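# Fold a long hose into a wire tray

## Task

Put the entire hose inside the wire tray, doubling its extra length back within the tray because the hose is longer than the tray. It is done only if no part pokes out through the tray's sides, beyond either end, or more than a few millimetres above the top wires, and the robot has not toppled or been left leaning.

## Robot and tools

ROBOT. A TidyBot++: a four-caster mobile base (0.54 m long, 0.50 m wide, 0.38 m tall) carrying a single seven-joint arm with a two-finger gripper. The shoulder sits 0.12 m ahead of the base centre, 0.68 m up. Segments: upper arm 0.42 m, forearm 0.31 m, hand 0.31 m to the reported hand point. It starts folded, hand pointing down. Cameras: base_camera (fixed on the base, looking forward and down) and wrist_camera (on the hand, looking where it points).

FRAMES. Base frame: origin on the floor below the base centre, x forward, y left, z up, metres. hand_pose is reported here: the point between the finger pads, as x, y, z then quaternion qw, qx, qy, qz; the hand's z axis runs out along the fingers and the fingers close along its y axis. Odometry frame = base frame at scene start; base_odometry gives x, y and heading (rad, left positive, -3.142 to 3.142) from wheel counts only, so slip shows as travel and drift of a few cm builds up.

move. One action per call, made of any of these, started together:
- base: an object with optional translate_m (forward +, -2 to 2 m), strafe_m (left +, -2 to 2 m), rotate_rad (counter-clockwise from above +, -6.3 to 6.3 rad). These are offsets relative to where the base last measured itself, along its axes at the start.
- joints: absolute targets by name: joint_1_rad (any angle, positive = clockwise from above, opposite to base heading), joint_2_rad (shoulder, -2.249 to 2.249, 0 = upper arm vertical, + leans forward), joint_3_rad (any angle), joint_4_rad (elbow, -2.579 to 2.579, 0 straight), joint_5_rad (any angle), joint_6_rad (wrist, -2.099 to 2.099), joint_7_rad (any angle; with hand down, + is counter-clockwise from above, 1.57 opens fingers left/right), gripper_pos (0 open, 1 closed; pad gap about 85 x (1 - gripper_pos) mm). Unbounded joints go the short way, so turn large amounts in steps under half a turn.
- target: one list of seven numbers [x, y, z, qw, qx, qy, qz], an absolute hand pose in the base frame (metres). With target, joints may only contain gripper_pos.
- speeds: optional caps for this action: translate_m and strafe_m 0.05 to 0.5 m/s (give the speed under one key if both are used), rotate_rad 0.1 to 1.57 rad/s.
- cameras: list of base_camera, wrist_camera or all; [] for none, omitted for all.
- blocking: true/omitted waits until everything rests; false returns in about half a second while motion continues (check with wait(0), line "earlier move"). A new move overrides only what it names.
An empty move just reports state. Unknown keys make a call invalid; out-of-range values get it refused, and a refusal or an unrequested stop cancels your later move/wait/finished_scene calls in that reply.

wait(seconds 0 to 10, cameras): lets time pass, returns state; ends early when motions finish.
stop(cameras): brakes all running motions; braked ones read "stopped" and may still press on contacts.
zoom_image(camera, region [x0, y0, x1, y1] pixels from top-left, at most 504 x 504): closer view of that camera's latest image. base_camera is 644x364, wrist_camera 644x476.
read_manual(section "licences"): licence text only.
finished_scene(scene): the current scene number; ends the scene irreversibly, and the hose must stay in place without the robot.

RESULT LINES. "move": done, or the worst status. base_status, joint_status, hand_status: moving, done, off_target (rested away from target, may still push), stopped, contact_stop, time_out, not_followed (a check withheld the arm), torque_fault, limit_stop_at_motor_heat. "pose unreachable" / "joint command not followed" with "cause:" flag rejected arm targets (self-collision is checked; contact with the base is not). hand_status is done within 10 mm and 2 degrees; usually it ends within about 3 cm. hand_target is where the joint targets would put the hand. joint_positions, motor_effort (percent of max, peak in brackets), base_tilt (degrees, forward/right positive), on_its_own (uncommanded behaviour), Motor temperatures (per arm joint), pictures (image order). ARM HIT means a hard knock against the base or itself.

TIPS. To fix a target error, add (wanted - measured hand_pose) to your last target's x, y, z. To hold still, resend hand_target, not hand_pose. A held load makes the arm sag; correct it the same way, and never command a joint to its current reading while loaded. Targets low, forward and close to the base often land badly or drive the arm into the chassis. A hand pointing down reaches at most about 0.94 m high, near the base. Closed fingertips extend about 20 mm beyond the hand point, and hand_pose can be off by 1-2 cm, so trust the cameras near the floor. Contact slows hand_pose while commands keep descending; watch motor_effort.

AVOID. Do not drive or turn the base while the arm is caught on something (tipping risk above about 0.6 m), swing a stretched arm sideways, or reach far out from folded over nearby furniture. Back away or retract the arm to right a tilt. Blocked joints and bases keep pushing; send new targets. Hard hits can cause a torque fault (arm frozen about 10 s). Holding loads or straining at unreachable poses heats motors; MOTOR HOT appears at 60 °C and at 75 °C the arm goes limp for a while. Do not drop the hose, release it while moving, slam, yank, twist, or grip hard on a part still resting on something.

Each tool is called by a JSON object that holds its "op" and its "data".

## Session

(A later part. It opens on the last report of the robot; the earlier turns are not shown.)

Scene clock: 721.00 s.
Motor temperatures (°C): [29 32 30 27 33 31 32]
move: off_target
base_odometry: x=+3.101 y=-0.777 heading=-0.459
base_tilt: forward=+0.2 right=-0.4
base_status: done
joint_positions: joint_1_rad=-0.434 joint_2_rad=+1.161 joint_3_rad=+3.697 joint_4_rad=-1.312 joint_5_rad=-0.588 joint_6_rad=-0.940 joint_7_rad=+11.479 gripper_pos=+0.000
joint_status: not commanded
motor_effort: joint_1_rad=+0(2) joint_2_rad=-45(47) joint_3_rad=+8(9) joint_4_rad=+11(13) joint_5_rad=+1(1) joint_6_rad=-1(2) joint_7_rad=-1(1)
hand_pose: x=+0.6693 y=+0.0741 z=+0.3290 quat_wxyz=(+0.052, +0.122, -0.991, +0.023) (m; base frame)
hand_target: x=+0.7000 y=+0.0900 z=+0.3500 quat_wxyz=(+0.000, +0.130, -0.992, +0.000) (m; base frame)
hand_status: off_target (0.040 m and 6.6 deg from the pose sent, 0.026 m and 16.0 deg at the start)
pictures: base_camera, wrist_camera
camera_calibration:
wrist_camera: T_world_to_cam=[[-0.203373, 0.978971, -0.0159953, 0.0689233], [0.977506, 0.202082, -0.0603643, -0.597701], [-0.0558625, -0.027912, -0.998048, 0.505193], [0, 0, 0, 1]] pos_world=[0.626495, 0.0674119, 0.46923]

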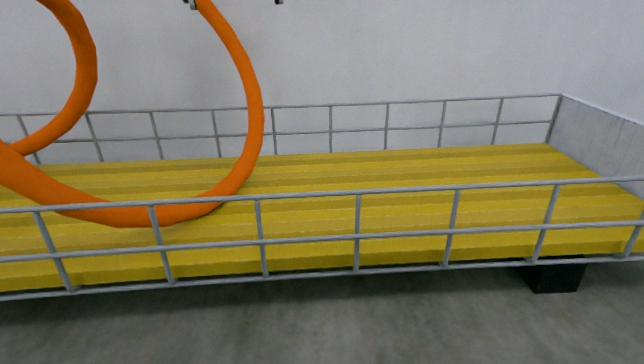

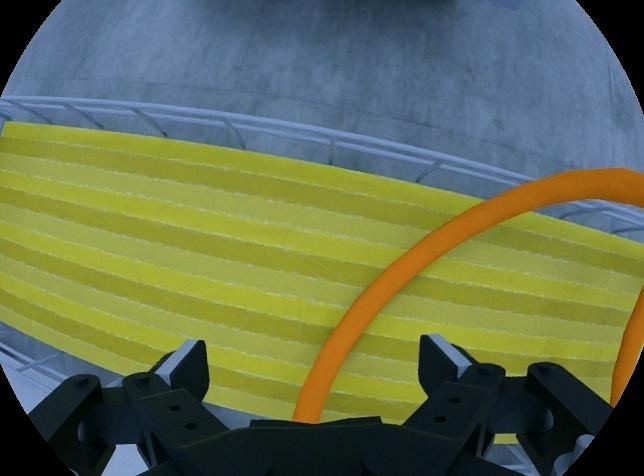

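{"op": "move", "data": {"joints": {"gripper_pos": 0.15}, "target": [0.77, 0.095, 0.22, 0, 0.13, -0.991, 0]}}

Scene clock: 723.57 s.
Motor temperatures (°C): [29 32 30 27 33 31 32]
move: off_target
base_odometry: x=+3.101 y=-0.777 heading=-0.459
base_tilt: forward=+0.2 right=-0.4
base_status: not commanded
joint_positions: joint_1_rad=-0.312 joint_2_rad=+1.476 joint_3_rad=+3.599 joint_4_rad=-0.851 joint_5_rad=-0.588 joint_6_rad=-0.940 joint_7_rad=+11.429 gripper_pos=+0.150
joint_status: all done
motor_effort: joint_1_rad=+0(1) joint_2_rad=-52(54) joint_3_rad=+6(9) joint_4_rad=+13(13) joint_5_rad=+1(1) joint_6_rad=+0(1) joint_7_rad=-1(1)
hand_pose: x=+0.7581 y=+0.0998 z=+0.2130 quat_wxyz=(+0.012, +0.156, -0.988, -0.003) (m; base frame)
hand_target: x=+0.7700 y=+0.0950 z=+0.2200 quat_wxyz=(+0.000, +0.130, -0.992, +0.000) (m; base frame)
hand_status: off_target (0.015 m and 3.3 deg from the pose sent, 0.150 m and 6.6 deg at the start)
pictures: base_camera, wrist_camera
camera_calibration:
wrist_camera: T_world_to_cam=[[-0.269686, 0.962485, 0.0298869, 0.102102], [0.962829, 0.269032, 0.0241374, -0.710306], [0.0151914, 0.0352855, -0.999262, 0.335179], [0, 0, 0, 1]] pos_world=[0.706347, 0.0809968, 0.349025]

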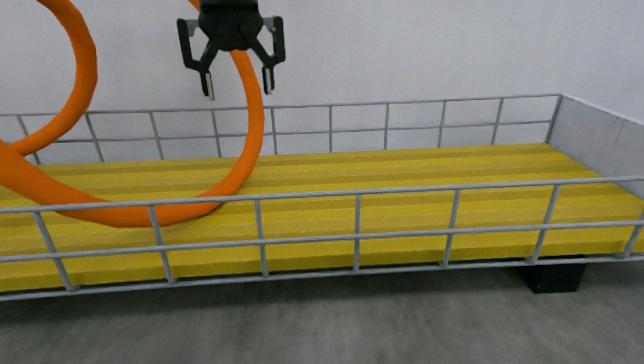

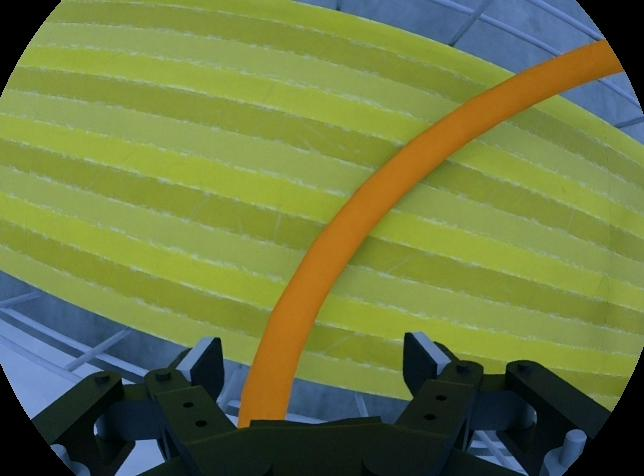

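{"op": "move", "data": {"target": [0.755, 0.055, 0.185, 0, 0.13, -0.991, 0]}}

Scene clock: 726.03 s.
Motor temperatures (°C): [29 32 30 27 33 31 32]
move: off_target
base_odometry: x=+3.101 y=-0.777 heading=-0.459
base_tilt: forward=+0.2 right=-0.4
base_status: not commanded
joint_positions: joint_1_rad=-0.254 joint_2_rad=+1.506 joint_3_rad=+3.594 joint_4_rad=-0.897 joint_5_rad=-0.588 joint_6_rad=-0.891 joint_7_rad=+11.446 gripper_pos=+0.150
joint_status: not commanded
motor_effort: joint_1_rad=+0(3) joint_2_rad=-50(53) joint_3_rad=+6(7) joint_4_rad=+11(13) joint_5_rad=+1(1) joint_6_rad=-1(1) joint_7_rad=-1(1)
hand_pose: x=+0.7415 y=+0.0502 z=+0.1845 quat_wxyz=(+0.024, +0.126, -0.992, +0.005) (m; base frame)
hand_target: x=+0.7550 y=+0.0550 z=+0.1850 quat_wxyz=(+0.000, +0.130, -0.992, +0.000) (m; base frame)
hand_status: off_target (0.014 m and 2.9 deg from the pose sent, 0.053 m and 3.3 deg at the start)
pictures: base_camera, wrist_camera
camera_calibration:
wrist_camera: T_world_to_cam=[[-0.210849, 0.977393, 0.0156374, 0.104475], [0.977504, 0.210908, -0.00215338, -0.683385], [-0.00540275, 0.0148316, -0.999875, 0.325104], [0, 0, 0, 1]] pos_world=[0.691796, 0.037196, 0.321958]

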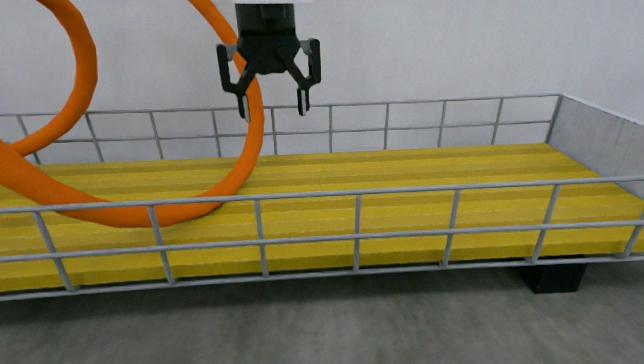

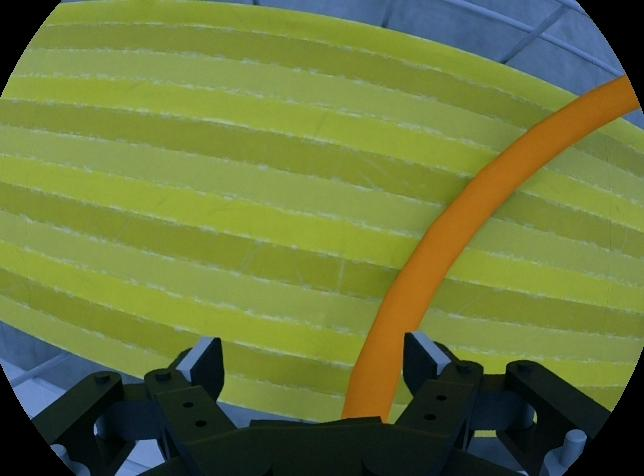

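{"op": "move", "data": {"target": [0.755, 0.078, 0.145, 0, 0.13, -0.991, 0]}}

Scene clock: 727.90 s.
Motor temperatures (°C): [29 32 30 27 33 31 32]
move: off_target
base_odometry: x=+3.101 y=-0.777 heading=-0.459
base_tilt: forward=+0.2 right=-0.4
base_status: not commanded
joint_positions: joint_1_rad=-0.259 joint_2_rad=+1.600 joint_3_rad=+3.579 joint_4_rad=-0.813 joint_5_rad=-0.588 joint_6_rad=-0.889 joint_7_rad=+11.442 gripper_pos=+0.150
joint_status: not commanded
motor_effort: joint_1_rad=+0(1) joint_2_rad=-49(53) joint_3_rad=+5(6) joint_4_rad=+11(12) joint_5_rad=+1(1) joint_6_rad=-1(1) joint_7_rad=+0(1)
hand_pose: x=+0.7327 y=+0.0654 z=+0.1406 quat_wxyz=(+0.033, +0.145, -0.989, +0.000) (m; base frame)
hand_target: x=+0.7550 y=+0.0780 z=+0.1450 quat_wxyz=(+0.000, +0.130, -0.992, +0.000) (m; base frame)
hand_status: off_target (0.026 m and 4.2 deg from the pose sent, 0.050 m and 2.9 deg at the start)
pictures: base_camera, wrist_camera
camera_calibration:
wrist_camera: T_world_to_cam=[[-0.246414, 0.96876, 0.0279978, 0.113334], [0.968831, 0.246984, -0.0191069, -0.671691], [-0.025425, 0.022417, -0.999425, 0.294971], [0, 0, 0, 1]] pos_world=[0.686182, 0.0494914, 0.278794]

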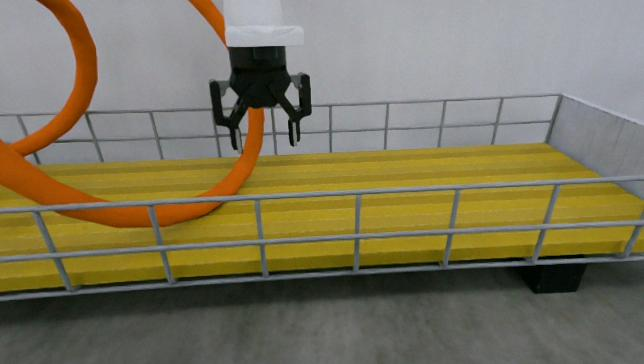

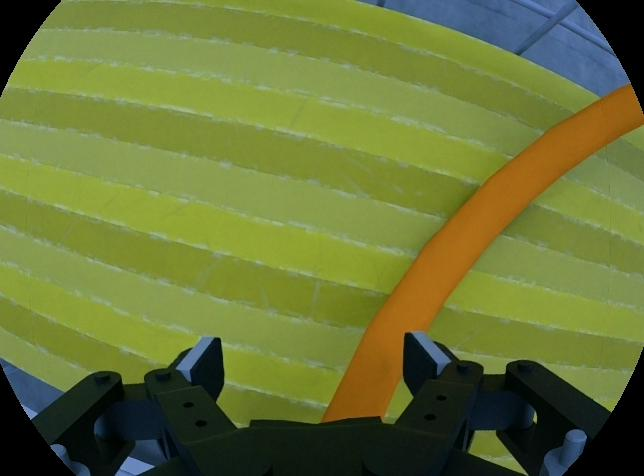

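Close grip.

{"op": "move", "data": {"joints": {"gripper_pos": 0.9}}}

Scene clock: 729.60 s.
Motor temperatures (°C): [29 33 30 27 33 31 32]
move: done
base_odometry: x=+3.101 y=-0.777 heading=-0.459
base_tilt: forward=+0.2 right=-0.4
base_status: not commanded
joint_positions: joint_1_rad=-0.259 joint_2_rad=+1.600 joint_3_rad=+3.579 joint_4_rad=-0.813 joint_5_rad=-0.588 joint_6_rad=-0.889 joint_7_rad=+11.442 gripper_pos=+0.900
joint_status: all done
motor_effort: joint_1_rad=+0(0) joint_2_rad=-50(51) joint_3_rad=+5(6) joint_4_rad=+11(12) joint_5_rad=+1(1) joint_6_rad=-1(2) joint_7_rad=+0(1)
hand_pose: x=+0.7327 y=+0.0654 z=+0.1406 quat_wxyz=(+0.033, +0.145, -0.989, +0.000) (m; base frame)
hand_target: x=+0.7550 y=+0.0780 z=+0.1450 quat_wxyz=(+0.000, +0.130, -0.992, +0.000) (m; base frame)
hand_status: not commanded
pictures: base_camera, wrist_camera
camera_calibration:
wrist_camera: T_world_to_cam=[[-0.246414, 0.96876, 0.0279978, 0.113334], [0.968831, 0.246984, -0.0191069, -0.671691], [-0.025425, 0.022417, -0.999425, 0.294971], [0, 0, 0, 1]] pos_world=[0.686182, 0.0494914, 0.278794]

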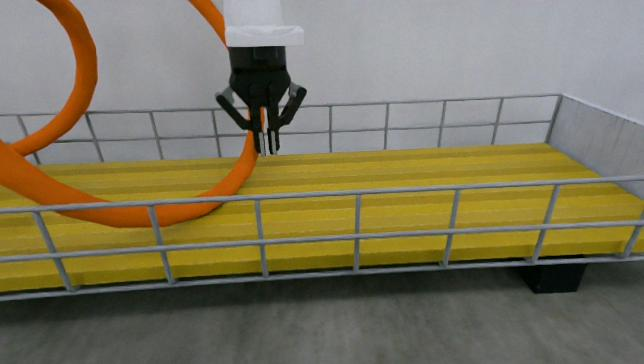

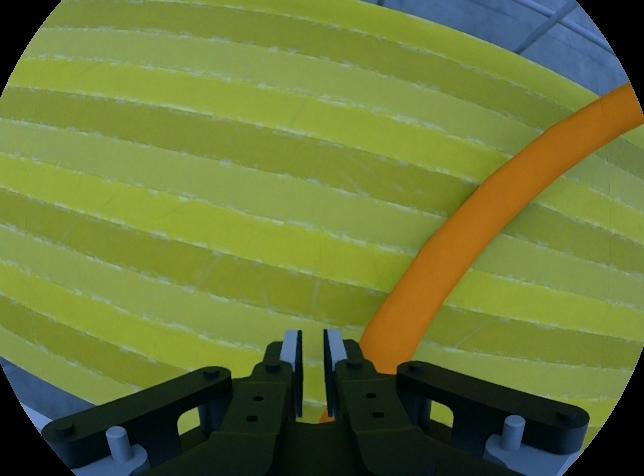

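{"op": "move", "data": {"joints": {"gripper_pos": 0.1}, "target": [0.77, 0.10, 0.18, 0, 0.08, 0.997, 0]}}

Scene clock: 733.70 s.
Motor temperatures (°C): [29 33 30 27 33 31 32]
move: off_target
base_odometry: x=+3.101 y=-0.777 heading=-0.459
base_tilt: forward=+0.2 right=-0.4
base_status: not commanded
joint_positions: joint_1_rad=-0.053 joint_2_rad=+1.600 joint_3_rad=+2.793 joint_4_rad=-0.748 joint_5_rad=+0.395 joint_6_rad=-0.889 joint_7_rad=+10.550 gripper_pos=+0.100
joint_status: all done
motor_effort: joint_1_rad=+0(2) joint_2_rad=-51(52) joint_3_rad=-4(5) joint_4_rad=+13(13) joint_5_rad=+0(1) joint_6_rad=-1(2) joint_7_rad=-1(1)
hand_pose: x=+0.7415 y=+0.1208 z=+0.1560 quat_wxyz=(+0.030, -0.064, -0.997, -0.019) (m; base frame)
hand_target: x=+0.7700 y=+0.1000 z=+0.1800 quat_wxyz=(+0.000, -0.080, -0.997, +0.000) (m; base frame)
hand_status: off_target (0.043 m and 4.5 deg from the pose sent, 0.064 m and 26.1 deg at the start)
pictures: base_camera, wrist_camera
camera_calibration:
wrist_camera: T_world_to_cam=[[0.168569, 0.984281, 0.0526886, -0.252095], [0.98566, -0.167906, -0.0168093, -0.656296], [-0.00769836, 0.0547666, -0.99847, 0.292144], [0, 0, 0, 1]] pos_world=[0.691629, 0.121937, 0.293948]

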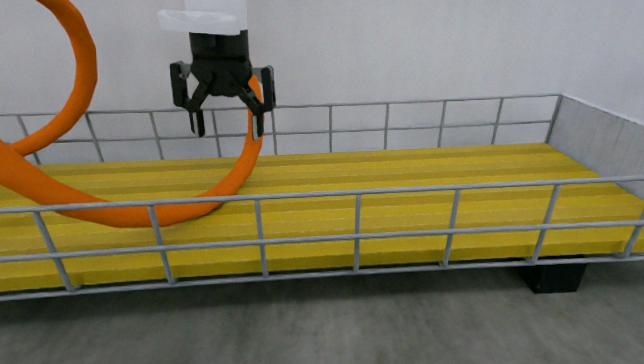

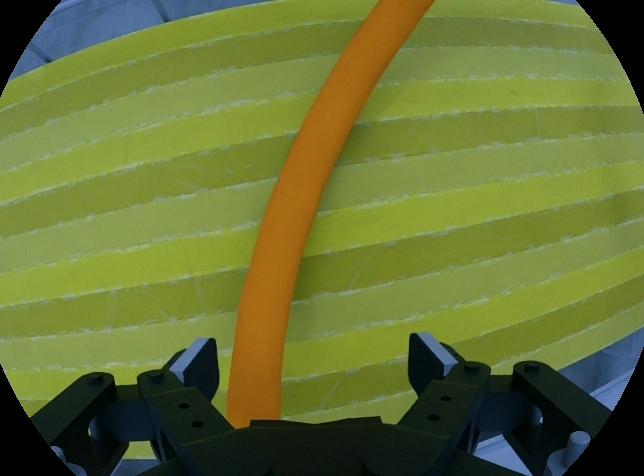

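{"op": "move", "data": {"target": [0.775, 0.066, 0.15, 0, 0.08, 0.997, 0]}}

{"op": "move", "data": {"target": [0.775, 0.066, 0.125, 0, 0.08, 0.997, 0]}}

Scene clock: 735.47 s.
Motor temperatures (°C): [29 33 30 27 33 31 32]
move: off_target
base_odometry: x=+3.101 y=-0.777 heading=-0.459
base_tilt: forward=+0.2 right=-0.4
base_status: not commanded
joint_positions: joint_1_rad=-0.005 joint_2_rad=+1.635 joint_3_rad=+2.793 joint_4_rad=-0.668 joint_5_rad=+0.397 joint_6_rad=-0.889 joint_7_rad=+10.549 gripper_pos=+0.100
joint_status: not commanded
motor_effort: joint_1_rad=+0(2) joint_2_rad=-52(53) joint_3_rad=-3(5) joint_4_rad=+13(13) joint_5_rad=+0(1) joint_6_rad=-1(1) joint_7_rad=-1(1)
hand_pose: x=+0.7692 y=+0.0837 z=+0.1498 quat_wxyz=(+0.009, -0.101, -0.995, -0.021) (m; base frame)
hand_target: x=+0.7750 y=+0.0660 z=+0.1500 quat_wxyz=(+0.000, -0.080, -0.997, +0.000) (m; base frame)
hand_status: off_target (0.019 m and 3.6 deg from the pose sent, 0.065 m and 4.5 deg at the start)
pictures: base_camera, wrist_camera
camera_calibration:
wrist_camera: T_world_to_cam=[[0.240189, 0.968901, 0.059503, -0.274722], [0.970021, -0.241899, 0.0233241, -0.677723], [0.0369925, 0.0521169, -0.997956, 0.25402], [0, 0, 0, 1]] pos_world=[0.713994, 0.0889984, 0.285655]

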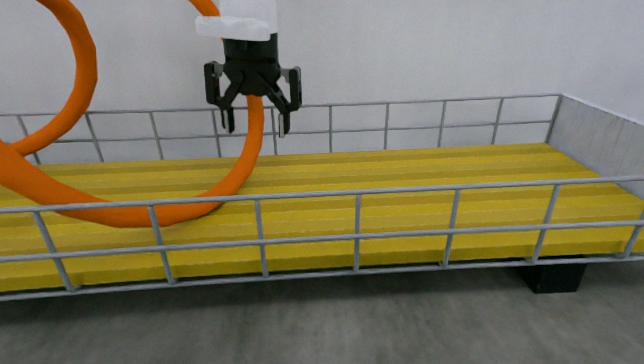

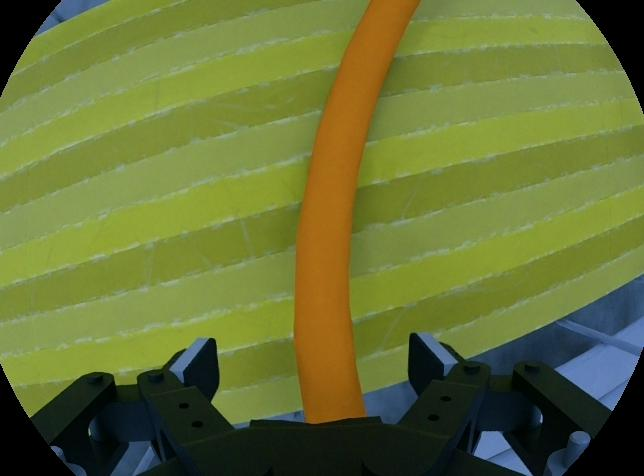

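Scene clock: 736.43 s.
Motor temperatures (°C): [29 33 30 27 33 31 32]
move: off_target
base_odometry: x=+3.101 y=-0.777 heading=-0.459
base_tilt: forward=+0.2 right=-0.4
base_status: not commanded
joint_positions: joint_1_rad=-0.006 joint_2_rad=+1.700 joint_3_rad=+2.807 joint_4_rad=-0.594 joint_5_rad=+0.397 joint_6_rad=-0.889 joint_7_rad=+10.549 gripper_pos=+0.100
joint_status: not commanded
motor_effort: joint_1_rad=+0(1) joint_2_rad=-51(54) joint_3_rad=-3(4) joint_4_rad=+14(14) joint_5_rad=+0(1) joint_6_rad=+0(1) joint_7_rad=+0(1)
hand_pose: x=+0.7708 y=+0.0712 z=+0.1222 quat_wxyz=(+0.005, -0.112, -0.994, -0.013) (m; base frame)
hand_target: x=+0.7750 y=+0.0660 z=+0.1250 quat_wxyz=(+0.000, -0.080, -0.997, +0.000) (m; base frame)
hand_status: off_target (0.007 m and 4.0 deg from the pose sent, 0.031 m and 3.6 deg at the start)
pictures: base_camera, wrist_camera
camera_calibration:
wrist_camera: T_world_to_cam=[[0.260968, 0.96429, 0.0451688, -0.275328], [0.964403, -0.262496, 0.0319771, -0.676958], [0.0426918, 0.0352159, -0.998467, 0.223894], [0, 0, 0, 1]] pos_world=[0.715153, 0.0799125, 0.257634]

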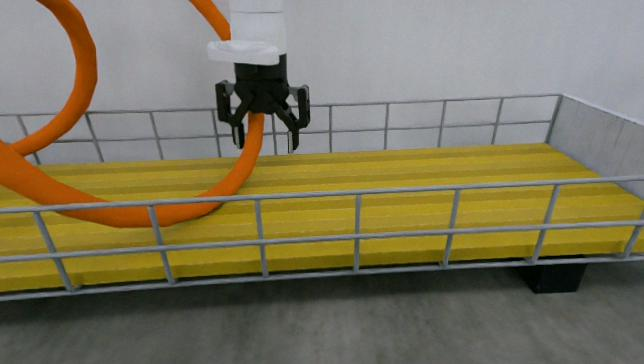

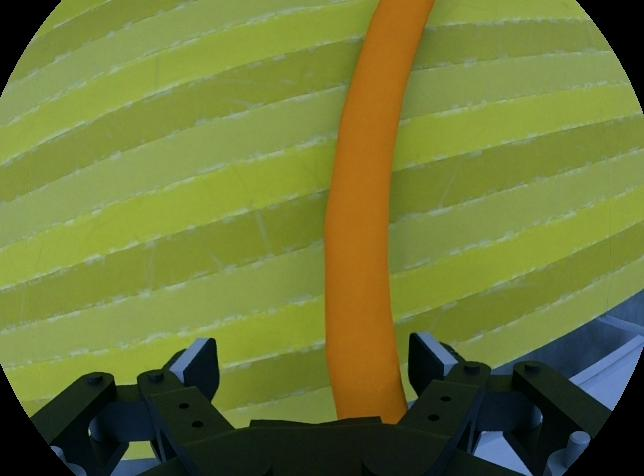

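{"op": "move", "data": {"joints": {"gripper_pos":0.9}}}

Scene clock: 742.47 s.
Motor temperatures (°C): [29 33 30 27 33 31 32]
move: off_target
base_odometry: x=+3.101 y=-0.777 heading=-0.459
base_tilt: forward=+0.2 right=-0.3
base_status: not commanded
joint_positions: joint_1_rad=-0.009 joint_2_rad=+1.700 joint_3_rad=+2.807 joint_4_rad=-0.593 joint_5_rad=+0.397 joint_6_rad=-0.889 joint_7_rad=+10.549 gripper_pos=+0.749
joint_status: gripper_pos off_target (ended at +0.749, target +0.900)
motor_effort: joint_1_rad=+1(1) joint_2_rad=-49(52) joint_3_rad=-2(3) joint_4_rad=+12(13) joint_5_rad=+1(1) joint_6_rad=-1(1) joint_7_rad=+0(1)
hand_pose: x=+0.7711 y=+0.0729 z=+0.1223 quat_wxyz=(+0.005, -0.111, -0.994, -0.013) (m; base frame)
hand_target: x=+0.7750 y=+0.0660 z=+0.1250 quat_wxyz=(+0.000, -0.080, -0.997, +0.000) (m; base frame)
hand_status: not commanded
pictures: base_camera, wrist_camera
camera_calibration:
wrist_camera: T_world_to_cam=[[0.258563, 0.964929, 0.045349, -0.275252], [0.965019, -0.260126, 0.0327617, -0.677484], [0.0434092, 0.0352917, -0.998434, 0.223447], [0, 0, 0, 1]] pos_world=[0.715255, 0.0814812, 0.257775]

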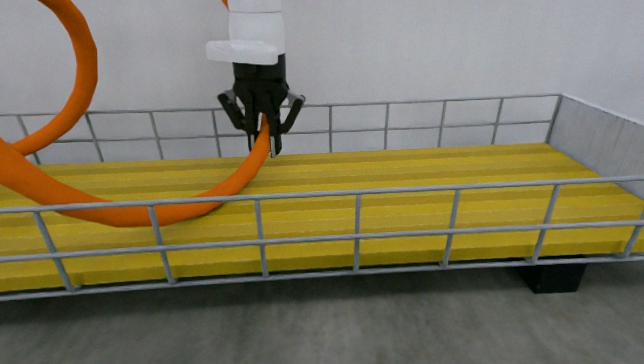

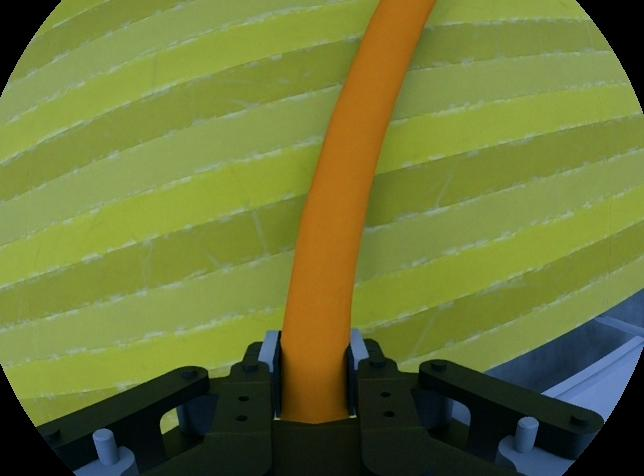

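{"op": "move", "data": {"target": [0.72, 0.05, 0.25, 0, 0.2, 0.98, 0], "cameras": []}}

{"op": "move", "data": {"target": [0.67, 0.03, 0.34, 0, 0.342, 0.94, 0]}}

Scene clock: 745.37 s.
Motor temperatures (°C): [29 33 30 27 33 31 32]
move: off_target
base_odometry: x=+3.101 y=-0.777 heading=-0.459
base_tilt: forward=+0.2 right=-0.4
base_status: not commanded
joint_positions: joint_1_rad=+0.100 joint_2_rad=+1.404 joint_3_rad=+2.726 joint_4_rad=-1.159 joint_5_rad=+0.549 joint_6_rad=-0.837 joint_7_rad=+10.193 gripper_pos=+0.749
joint_status: not commanded
motor_effort: joint_1_rad=+1(3) joint_2_rad=-51(52) joint_3_rad=-7(8) joint_4_rad=+11(12) joint_5_rad=+0(2) joint_6_rad=-1(5) joint_7_rad=-1(1)
hand_pose: x=+0.6627 y=+0.0614 z=+0.2100 quat_wxyz=(+0.075, -0.187, -0.980, +0.008) (m; base frame)
hand_target: x=+0.7200 y=+0.0500 z=+0.2500 quat_wxyz=(+0.000, -0.200, -0.980, +0.000) (m; base frame)
hand_status: off_target (0.071 m and 8.8 deg from the pose sent, 0.139 m and 10.5 deg at the start)
pictures: none
No camera images: "cameras" was empty.

Scene clock: 747.03 s.
Motor temperatures (°C): [29 33 30 27 33 31 32]
move: off_target
base_odometry: x=+3.101 y=-0.777 heading=-0.459
base_tilt: forward=+0.2 right=-0.3
base_status: not commanded
joint_positions: joint_1_rad=+0.174 joint_2_rad=+1.149 joint_3_rad=+2.713 joint_4_rad=-1.443 joint_5_rad=+0.549 joint_6_rad=-0.814 joint_7_rad=+9.871 gripper_pos=+0.749
joint_status: not commanded
motor_effort: joint_1_rad=+1(1) joint_2_rad=-47(52) joint_3_rad=-7(8) joint_4_rad=+11(12) joint_5_rad=-1(1) joint_6_rad=-1(2) joint_7_rad=-1(2)
hand_pose: x=+0.6252 y=+0.0333 z=+0.3083 quat_wxyz=(+0.064, -0.323, -0.944, +0.025) (m; base frame)
hand_target: x=+0.6700 y=+0.0300 z=+0.3400 quat_wxyz=(+0.000, -0.342, -0.940, +0.000) (m; base frame)
hand_status: off_target (0.055 m and 8.1 deg from the pose sent, 0.134 m and 20.3 deg at the start)
pictures: base_camera, wrist_camera
camera_calibration:
wrist_camera: T_world_to_cam=[[0.640653, 0.764494, -0.0714993, -0.403964], [0.762832, -0.644325, -0.0541569, -0.387154], [-0.0874715, -0.0198462, -0.995969, 0.499709], [0, 0, 0, 1]] pos_world=[0.597845, 0.0692924, 0.447844]

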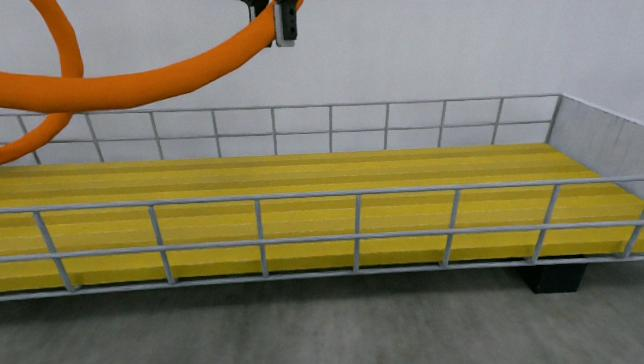

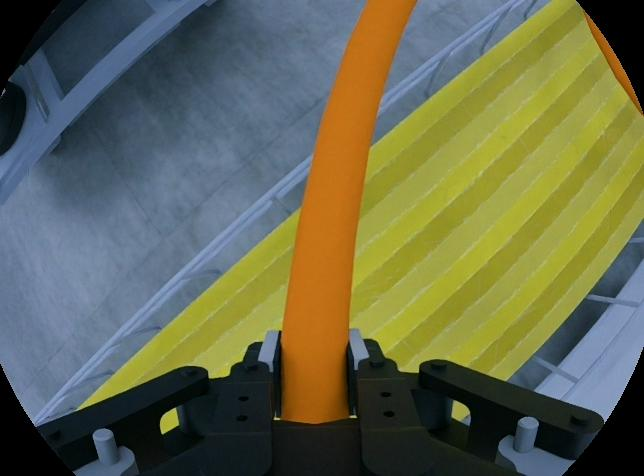

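{"op": "move", "data": {"target": [0.67, -0.05, 0.36, 0, 0.55, 0.835, 0], "cameras": []}}

{"op": "move", "data": {"target": [0.67, -0.1, 0.36, 0, 0.70, 0.714, 0]}}

Scene clock: 749.73 s.
Motor temperatures (°C): [29 33 30 27 33 31 32]
move: off_target
base_odometry: x=+3.101 y=-0.777 heading=-0.459
base_tilt: forward=+0.2 right=-0.4
base_status: not commanded
joint_positions: joint_1_rad=+0.302 joint_2_rad=+1.109 joint_3_rad=+2.747 joint_4_rad=-1.450 joint_5_rad=+0.548 joint_6_rad=-0.813 joint_7_rad=+9.627 gripper_pos=+0.749
joint_status: not commanded
motor_effort: joint_1_rad=+1(5) joint_2_rad=-48(49) joint_3_rad=-5(8) joint_4_rad=+13(14) joint_5_rad=-1(2) joint_6_rad=+1(1) joint_7_rad=-2(3)
hand_pose: x=+0.6315 y=-0.0527 z=+0.3234 quat_wxyz=(+0.043, -0.499, -0.865, +0.040) (m; base frame)
hand_target: x=+0.6700 y=-0.0500 z=+0.3600 quat_wxyz=(+0.000, -0.550, -0.835, +0.000) (m; base frame)
hand_status: off_target (0.053 m and 9.5 deg from the pose sent, 0.108 m and 29.9 deg at the start)
pictures: none
No camera images: "cameras" was empty.

Scene clock: 750.87 s.
Motor temperatures (°C): [29 33 30 27 33 31 32]
move: off_target
base_odometry: x=+3.101 y=-0.777 heading=-0.459
base_tilt: forward=+0.2 right=-0.3
base_status: not commanded
joint_positions: joint_1_rad=+0.345 joint_2_rad=+1.109 joint_3_rad=+2.810 joint_4_rad=-1.448 joint_5_rad=+0.492 joint_6_rad=-0.813 joint_7_rad=+9.400 gripper_pos=+0.749
joint_status: not commanded
motor_effort: joint_1_rad=+2(4) joint_2_rad=-48(49) joint_3_rad=-4(7) joint_4_rad=+14(15) joint_5_rad=-2(2) joint_6_rad=+1(1) joint_7_rad=-3(3)
hand_pose: x=+0.6183 y=-0.0964 z=+0.3182 quat_wxyz=(+0.045, -0.639, -0.766, +0.057) (m; base frame)
hand_target: x=+0.6700 y=-0.1000 z=+0.3600 quat_wxyz=(+0.000, -0.700, -0.714, +0.000) (m; base frame)
hand_status: off_target (0.067 m and 12.4 deg from the pose sent, 0.071 m and 29.6 deg at the start)
pictures: base_camera, wrist_camera
camera_calibration:
wrist_camera: T_world_to_cam=[[0.982558, 0.13852, -0.124067, -0.554651], [0.14641, -0.987588, 0.0568739, -0.152162], [-0.114649, -0.0740466, -0.990643, 0.51628], [0, 0, 0, 1]] pos_world=[0.626446, -0.0352146, 0.451289]

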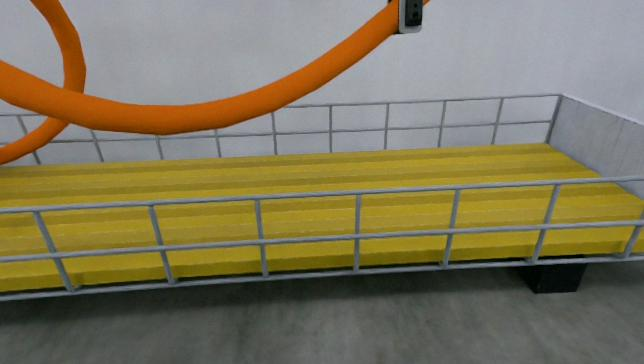

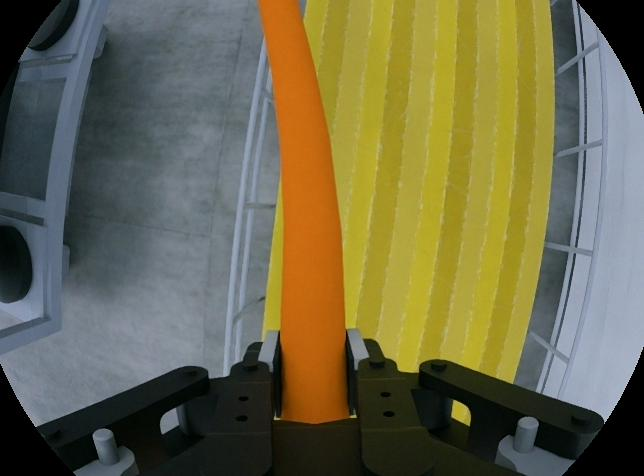

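{"op": "move", "data": {"target": [0.72, -0.12, 0.25, 0, 0.70, 0.714, 0], "cameras": []}}

{"op": "move", "data": {"target": [0.73, -0.12, 0.15, 0, 0.70, 0.714, 0]}}

Scene clock: 753.77 s.
Motor temperatures (°C): [29 33 30 27 33 31 32]
move: off_target
base_odometry: x=+3.101 y=-0.777 heading=-0.459
base_tilt: forward=+0.2 right=-0.3
base_status: not commanded
joint_positions: joint_1_rad=+0.334 joint_2_rad=+1.365 joint_3_rad=+2.852 joint_4_rad=-1.147 joint_5_rad=+0.492 joint_6_rad=-0.813 joint_7_rad=+9.400 gripper_pos=+0.749
joint_status: not commanded
motor_effort: joint_1_rad=+2(2) joint_2_rad=-54(57) joint_3_rad=-4(6) joint_4_rad=+14(15) joint_5_rad=-2(2) joint_6_rad=+0(2) joint_7_rad=-3(4)
hand_pose: x=+0.6699 y=-0.1281 z=+0.2203 quat_wxyz=(+0.031, -0.673, -0.737, +0.054) (m; base frame)
hand_target: x=+0.7200 y=-0.1200 z=+0.2500 quat_wxyz=(+0.000, -0.700, -0.714, +0.000) (m; base frame)
hand_status: off_target (0.059 m and 8.2 deg from the pose sent, 0.125 m and 12.4 deg at the start)
pictures: none
No camera images: "cameras" was empty.

Scene clock: 755.00 s.
Motor temperatures (°C): [29 33 30 27 33 31 32]
move: off_target
base_odometry: x=+3.101 y=-0.777 heading=-0.459
base_tilt: forward=+0.2 right=-0.3
base_status: not commanded
joint_positions: joint_1_rad=+0.309 joint_2_rad=+1.552 joint_3_rad=+2.882 joint_4_rad=-0.933 joint_5_rad=+0.481 joint_6_rad=-0.795 joint_7_rad=+9.400 gripper_pos=+0.749
joint_status: not commanded
motor_effort: joint_1_rad=+0(2) joint_2_rad=-49(55) joint_3_rad=-4(6) joint_4_rad=+12(15) joint_5_rad=-2(2) joint_6_rad=+0(1) joint_7_rad=-4(4)
hand_pose: x=+0.6934 y=-0.1397 z=+0.1428 quat_wxyz=(+0.015, -0.690, -0.722, +0.051) (m; base frame)
hand_target: x=+0.7300 y=-0.1200 z=+0.1500 quat_wxyz=(+0.000, -0.700, -0.714, +0.000) (m; base frame)
hand_status: off_target (0.042 m and 6.3 deg from the pose sent, 0.093 m and 8.2 deg at the start)
pictures: base_camera, wrist_camera
camera_calibration:
wrist_camera: T_world_to_cam=[[0.997364, 0.00365067, -0.0724727, -0.680652], [0.0107921, -0.995089, 0.0983946, -0.108954], [-0.0717576, -0.0989173, -0.992505, 0.315045], [0, 0, 0, 1]] pos_world=[0.702641, -0.0747708, 0.274075]

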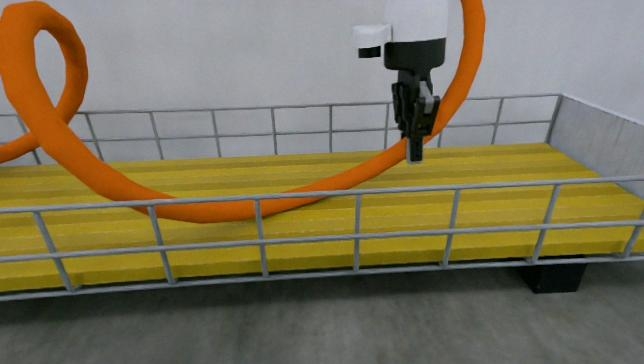

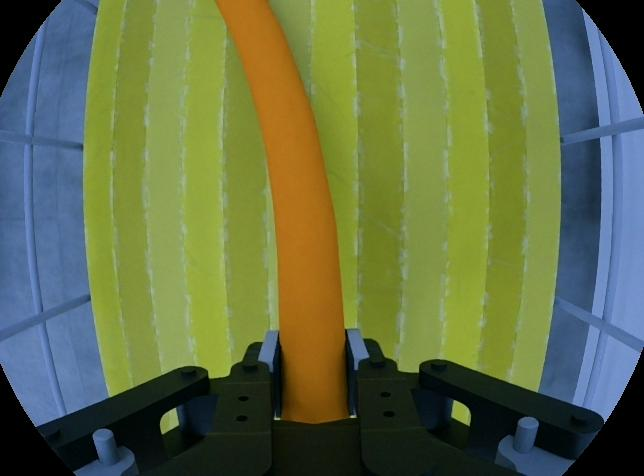

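{"op": "move", "data": {"target": [0.74, -0.11, 0.18, 0.244, 0.658, 0.671, 0.239]}}

Scene clock: 759.70 s.
Motor temperatures (°C): [29 33 30 27 33 31 32]
move: off_target
base_odometry: x=+3.101 y=-0.777 heading=-0.459
base_tilt: forward=+0.2 right=-0.3
base_status: not commanded
joint_positions: joint_1_rad=+0.031 joint_2_rad=+1.513 joint_3_rad=+3.450 joint_4_rad=-1.645 joint_5_rad=+0.480 joint_6_rad=+0.673 joint_7_rad=+9.038 gripper_pos=+0.749
joint_status: not commanded
motor_effort: joint_1_rad=+1(2) joint_2_rad=-47(51) joint_3_rad=+4(6) joint_4_rad=+7(14) joint_5_rad=-4(5) joint_6_rad=+6(7) joint_7_rad=-3(4)
hand_pose: x=+0.6993 y=-0.1045 z=+0.1415 quat_wxyz=(-0.210, -0.632, -0.722, -0.190) (m; base frame)
hand_target: x=+0.7400 y=-0.1100 z=+0.1800 quat_wxyz=(-0.244, -0.658, -0.671, -0.239) (m; base frame)
hand_status: off_target (0.056 m and 9.4 deg from the pose sent, 0.067 m and 45.4 deg at the start)
pictures: base_camera, wrist_camera
camera_calibration:
wrist_camera: T_world_to_cam=[[0.824058, 0.0902436, 0.559272, -0.645908], [0.0541214, -0.995256, 0.0808484, -0.101619], [0.563915, -0.0363552, -0.825032, -0.144038], [0, 0, 0, 1]] pos_world=[0.61899, -0.0480842, 0.250618]

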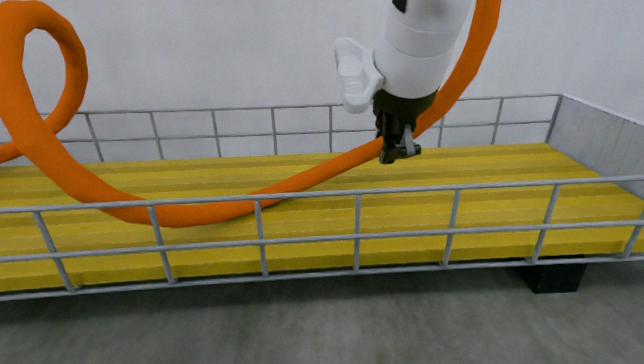

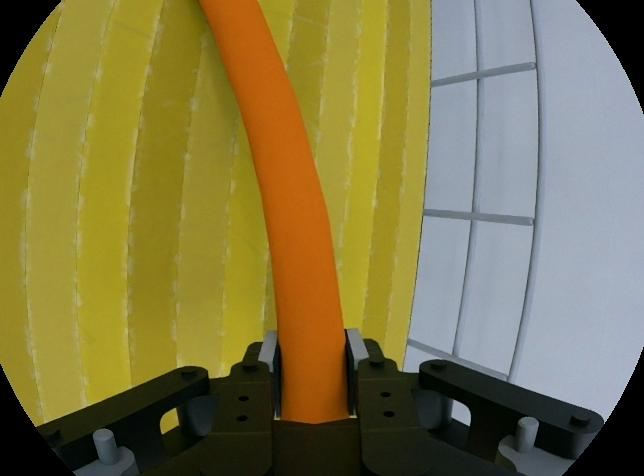

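{"op": "move", "data": {"target": [0.72, -0.11, 0.32, 0.435, 0.555, 0.566, 0.426]}}

Scene clock: 762.67 s.
Motor temperatures (°C): [29 33 30 27 33 31 32]
move: off_target
base_odometry: x=+3.101 y=-0.777 heading=-0.459
base_tilt: forward=+0.2 right=-0.4
base_status: not commanded
joint_positions: joint_1_rad=-0.093 joint_2_rad=+1.654 joint_3_rad=+3.623 joint_4_rad=-1.943 joint_5_rad=+0.099 joint_6_rad=+1.643 joint_7_rad=+9.012 gripper_pos=+0.749
joint_status: not commanded
motor_effort: joint_1_rad=+1(2) joint_2_rad=-42(48) joint_3_rad=+8(8) joint_4_rad=+0(7) joint_5_rad=-5(6) joint_6_rad=+10(11) joint_7_rad=-4(5)
hand_pose: x=+0.7009 y=-0.0976 z=+0.2725 quat_wxyz=(-0.396, -0.558, -0.616, -0.389) (m; base frame)
hand_target: x=+0.7200 y=-0.1100 z=+0.3200 quat_wxyz=(-0.435, -0.555, -0.566, -0.426) (m; base frame)
hand_status: off_target (0.053 m and 8.4 deg from the pose sent, 0.180 m and 42.5 deg at the start)
pictures: base_camera, wrist_camera
camera_calibration:
wrist_camera: T_world_to_cam=[[0.363281, 0.0337681, 0.931068, -0.504956], [0.00314112, -0.999382, 0.0350202, -0.0576736], [0.931674, -0.00979755, -0.363162, -0.417666], [0, 0, 0, 1]] pos_world=[0.572751, -0.0446786, 0.320488]

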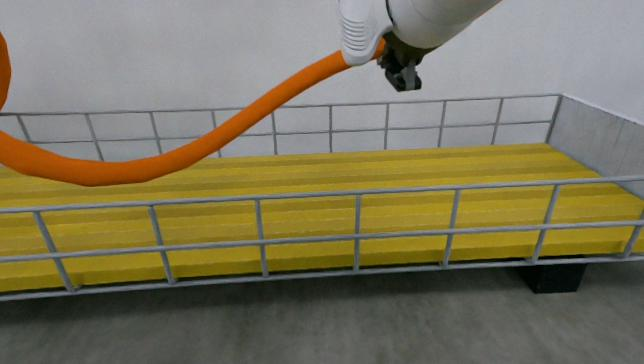

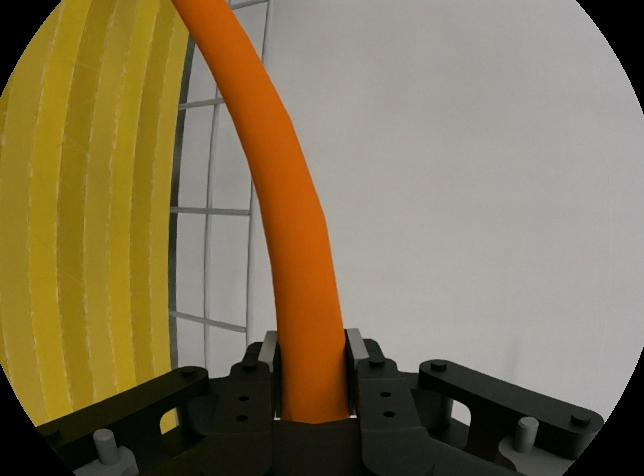

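{"op": "move", "data": {"target": [0.735, -0.12, 0.24, 0.41, 0.575, 0.585, 0.40]}}

Scene clock: 764.70 s.
Motor temperatures (°C): [29 33 30 27 33 31 32]
move: off_target
base_odometry: x=+3.101 y=-0.777 heading=-0.459
base_tilt: forward=+0.2 right=-0.4
base_status: not commanded
joint_positions: joint_1_rad=-0.092 joint_2_rad=+1.752 joint_3_rad=+3.623 joint_4_rad=-1.774 joint_5_rad=+0.098 joint_6_rad=+1.586 joint_7_rad=+9.012 gripper_pos=+0.749
joint_status: not commanded
motor_effort: joint_1_rad=+1(2) joint_2_rad=-43(44) joint_3_rad=+7(8) joint_4_rad=+1(1) joint_5_rad=-5(6) joint_6_rad=+10(11) joint_7_rad=-4(5)
hand_pose: x=+0.7185 y=-0.0877 z=+0.2240 quat_wxyz=(-0.386, -0.542, -0.630, -0.400) (m; base frame)
hand_target: x=+0.7350 y=-0.1200 z=+0.2400 quat_wxyz=(-0.410, -0.575, -0.585, -0.400) (m; base frame)
hand_status: off_target (0.040 m and 7.0 deg from the pose sent, 0.052 m and 4.5 deg at the start)
pictures: base_camera, wrist_camera
camera_calibration:
wrist_camera: T_world_to_cam=[[0.360356, 0.0512576, 0.931406, -0.46295], [0.055533, -0.997897, 0.0334314, -0.083301], [0.93116, 0.0396766, -0.362445, -0.44702], [0, 0, 0, 1]] pos_world=[0.5877, -0.0416599, 0.271959]

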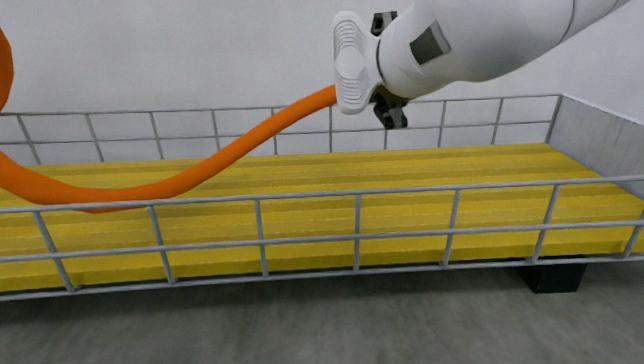

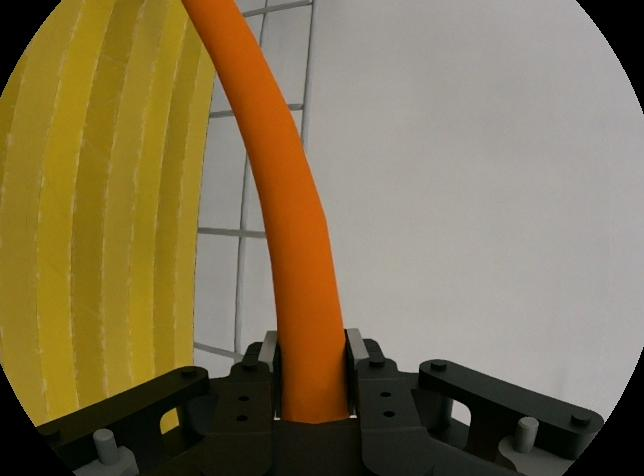

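{"op": "move", "data": {"target": [0.745, -0.14, 0.185, 0.39, 0.59, 0.60, 0.38], "cameras": []}}

{"op": "move", "data": {"joints": {"gripper_pos":0.4}}}

Scene clock: 766.40 s.
Motor temperatures (°C): [29 33 30 27 33 31 32]
move: off_target
base_odometry: x=+3.101 y=-0.777 heading=-0.459
base_tilt: forward=+0.2 right=-0.3
base_status: not commanded
joint_positions: joint_1_rad=-0.016 joint_2_rad=+1.803 joint_3_rad=+3.608 joint_4_rad=-1.614 joint_5_rad=+0.098 joint_6_rad=+1.458 joint_7_rad=+9.012 gripper_pos=+0.749
joint_status: not commanded
motor_effort: joint_1_rad=+1(2) joint_2_rad=-43(45) joint_3_rad=+8(8) joint_4_rad=+2(3) joint_5_rad=-5(6) joint_6_rad=+9(10) joint_7_rad=-4(4)
hand_pose: x=+0.7363 y=-0.1263 z=+0.1841 quat_wxyz=(-0.390, -0.567, -0.617, -0.383) (m; base frame)
hand_target: x=+0.7450 y=-0.1400 z=+0.1850 quat_wxyz=(-0.389, -0.589, -0.599, -0.379) (m; base frame)
hand_status: off_target (0.016 m and 3.3 deg from the pose sent, 0.070 m and 6.9 deg at the start)
pictures: none
No camera images: "cameras" was empty.

Scene clock: 767.23 s.
Motor temperatures (°C): [29 33 30 27 33 31 32]
move: done
base_odometry: x=+3.101 y=-0.777 heading=-0.459
base_tilt: forward=+0.2 right=-0.4
base_status: not commanded
joint_positions: joint_1_rad=-0.013 joint_2_rad=+1.801 joint_3_rad=+3.604 joint_4_rad=-1.603 joint_5_rad=+0.098 joint_6_rad=+1.458 joint_7_rad=+9.012 gripper_pos=+0.400
joint_status: all done
motor_effort: joint_1_rad=+1(2) joint_2_rad=-38(44) joint_3_rad=+8(9) joint_4_rad=+0(2) joint_5_rad=-4(6) joint_6_rad=+6(9) joint_7_rad=-1(4)
hand_pose: x=+0.7411 y=-0.1251 z=+0.1862 quat_wxyz=(-0.391, -0.565, -0.614, -0.388) (m; base frame)
hand_target: x=+0.7450 y=-0.1400 z=+0.1850 quat_wxyz=(-0.389, -0.589, -0.599, -0.379) (m; base frame)
hand_status: not commanded
pictures: base_camera, wrist_camera
camera_calibration:
wrist_camera: T_world_to_cam=[[0.373444, 0.0203242, 0.92743, -0.446886], [-0.0036043, -0.999721, 0.0233597, -0.0751404], [0.927646, -0.0120663, -0.373267, -0.482192], [0, 0, 0, 1]] pos_world=[0.613919, -0.071855, 0.236225]

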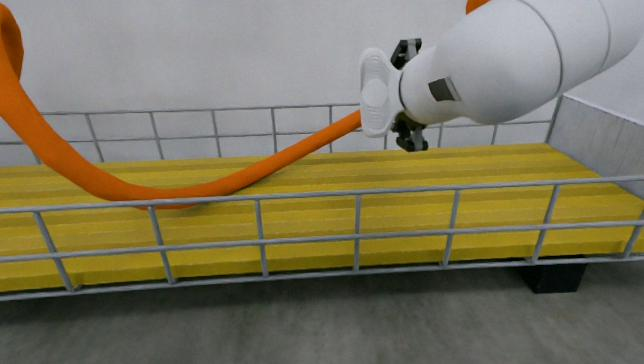

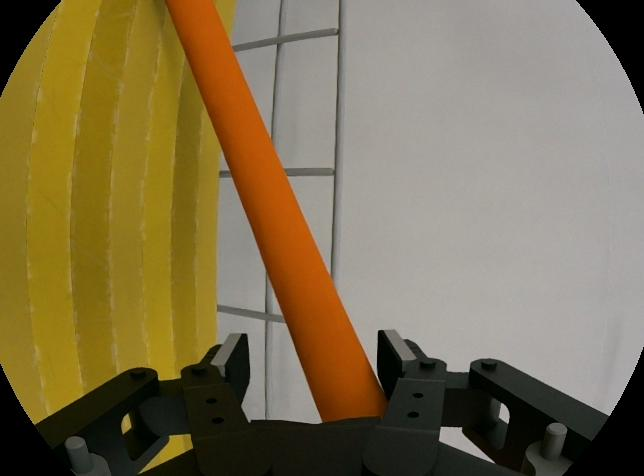

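{"op": "move", "data": {"target": [0.62, -0.14, 0.27, 0.39, 0.59, 0.60, 0.38], "joints": {"gripper_pos":0}}}

{"op": "move", "data": {"target": [0.52, -0.05, 0.55, 0.1, 0.69, 0.70, 0.1]}}

Scene clock: 769.70 s.
Motor temperatures (°C): [29 33 30 27 33 31 32]
move: off_target
base_odometry: x=+3.101 y=-0.777 heading=-0.459
base_tilt: forward=+0.2 right=-0.4
base_status: not commanded
joint_positions: joint_1_rad=+0.055 joint_2_rad=+1.752 joint_3_rad=+3.604 joint_4_rad=-2.074 joint_5_rad=+0.121 joint_6_rad=+1.800 joint_7_rad=+9.024 gripper_pos=+0.000
joint_status: all done
motor_effort: joint_1_rad=+1(2) joint_2_rad=-33(39) joint_3_rad=+7(9) joint_4_rad=-6(6) joint_5_rad=-4(4) joint_6_rad=+6(7) joint_7_rad=-1(2)
hand_pose: x=+0.6068 y=-0.1546 z=+0.2421 quat_wxyz=(-0.385, -0.618, -0.590, -0.350) (m; base frame)
hand_target: x=+0.6200 y=-0.1400 z=+0.2700 quat_wxyz=(-0.389, -0.589, -0.599, -0.379) (m; base frame)
hand_status: off_target (0.034 m and 4.9 deg from the pose sent, 0.148 m and 3.4 deg at the start)
pictures: base_camera, wrist_camera
camera_calibration:
wrist_camera: T_world_to_cam=[[0.439139, -0.0473172, 0.897172, -0.49089], [-0.120423, -0.992701, 0.00658829, -0.0303283], [0.890312, -0.110934, -0.441632, -0.313102], [0, 0, 0, 1]] pos_world=[0.490676, -0.088068, 0.302337]

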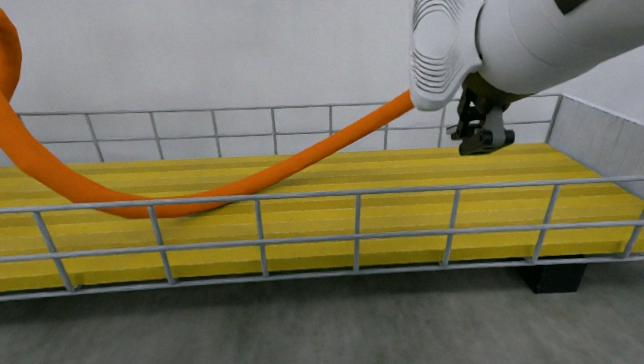

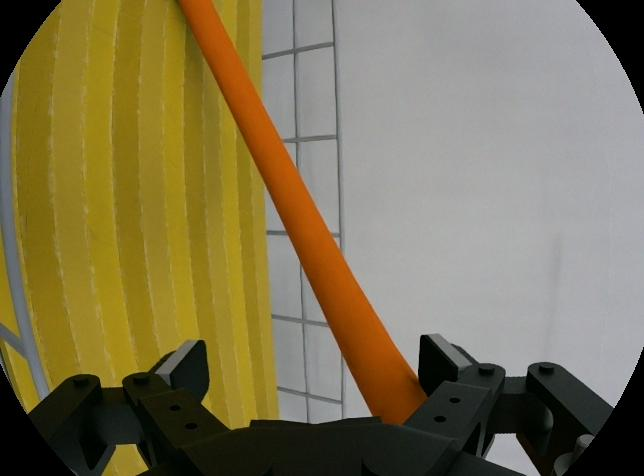

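Scene clock: 773.03 s.
Motor temperatures (°C): [29 33 30 27 33 31 32]
move: off_target
base_odometry: x=+3.101 y=-0.777 heading=-0.459
base_tilt: forward=+0.2 right=-0.4
base_status: not commanded
joint_positions: joint_1_rad=+0.546 joint_2_rad=+0.351 joint_3_rad=+2.666 joint_4_rad=-2.136 joint_5_rad=+0.189 joint_6_rad=-0.376 joint_7_rad=+9.260 gripper_pos=+0.000
joint_status: not commanded
motor_effort: joint_1_rad=+0(2) joint_2_rad=-23(40) joint_3_rad=-3(8) joint_4_rad=+14(15) joint_5_rad=+0(4) joint_6_rad=+3(7) joint_7_rad=+0(1)
hand_pose: x=+0.5408 y=-0.0377 z=+0.5455 quat_wxyz=(-0.089, -0.738, -0.654, -0.139) (m; base frame)
hand_target: x=+0.5200 y=-0.0500 z=+0.5500 quat_wxyz=(-0.101, -0.695, -0.705, -0.101) (m; base frame)
hand_status: off_target (0.025 m and 8.9 deg from the pose sent, 0.337 m and 46.4 deg at the start)
pictures: base_camera, wrist_camera
camera_calibration:
wrist_camera: T_world_to_cam=[[0.929298, -0.169258, 0.328264, -0.687966], [-0.159285, -0.985571, -0.0572495, 0.131864], [0.333218, 0.000914251, -0.942849, 0.471452], [0, 0, 0, 1]] pos_world=[0.503233, 0.0130865, 0.677892]

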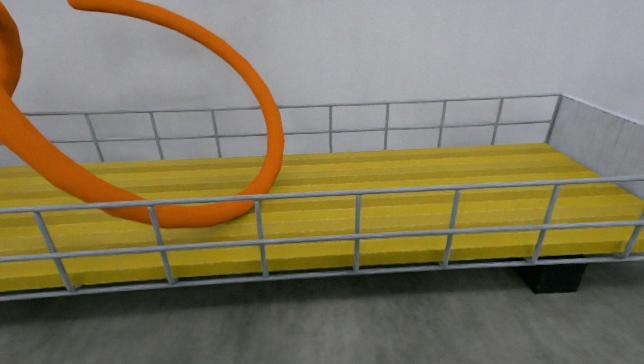

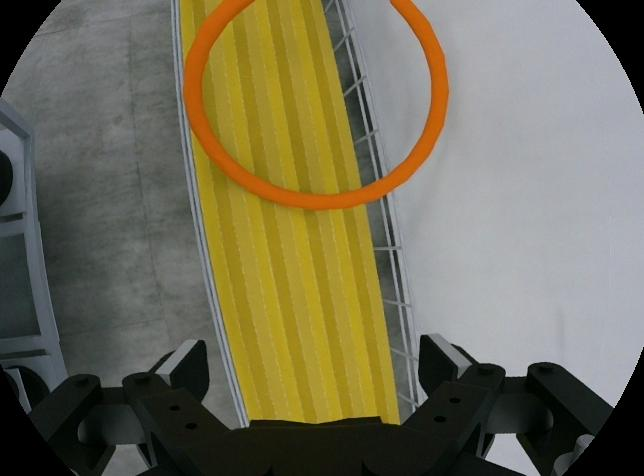

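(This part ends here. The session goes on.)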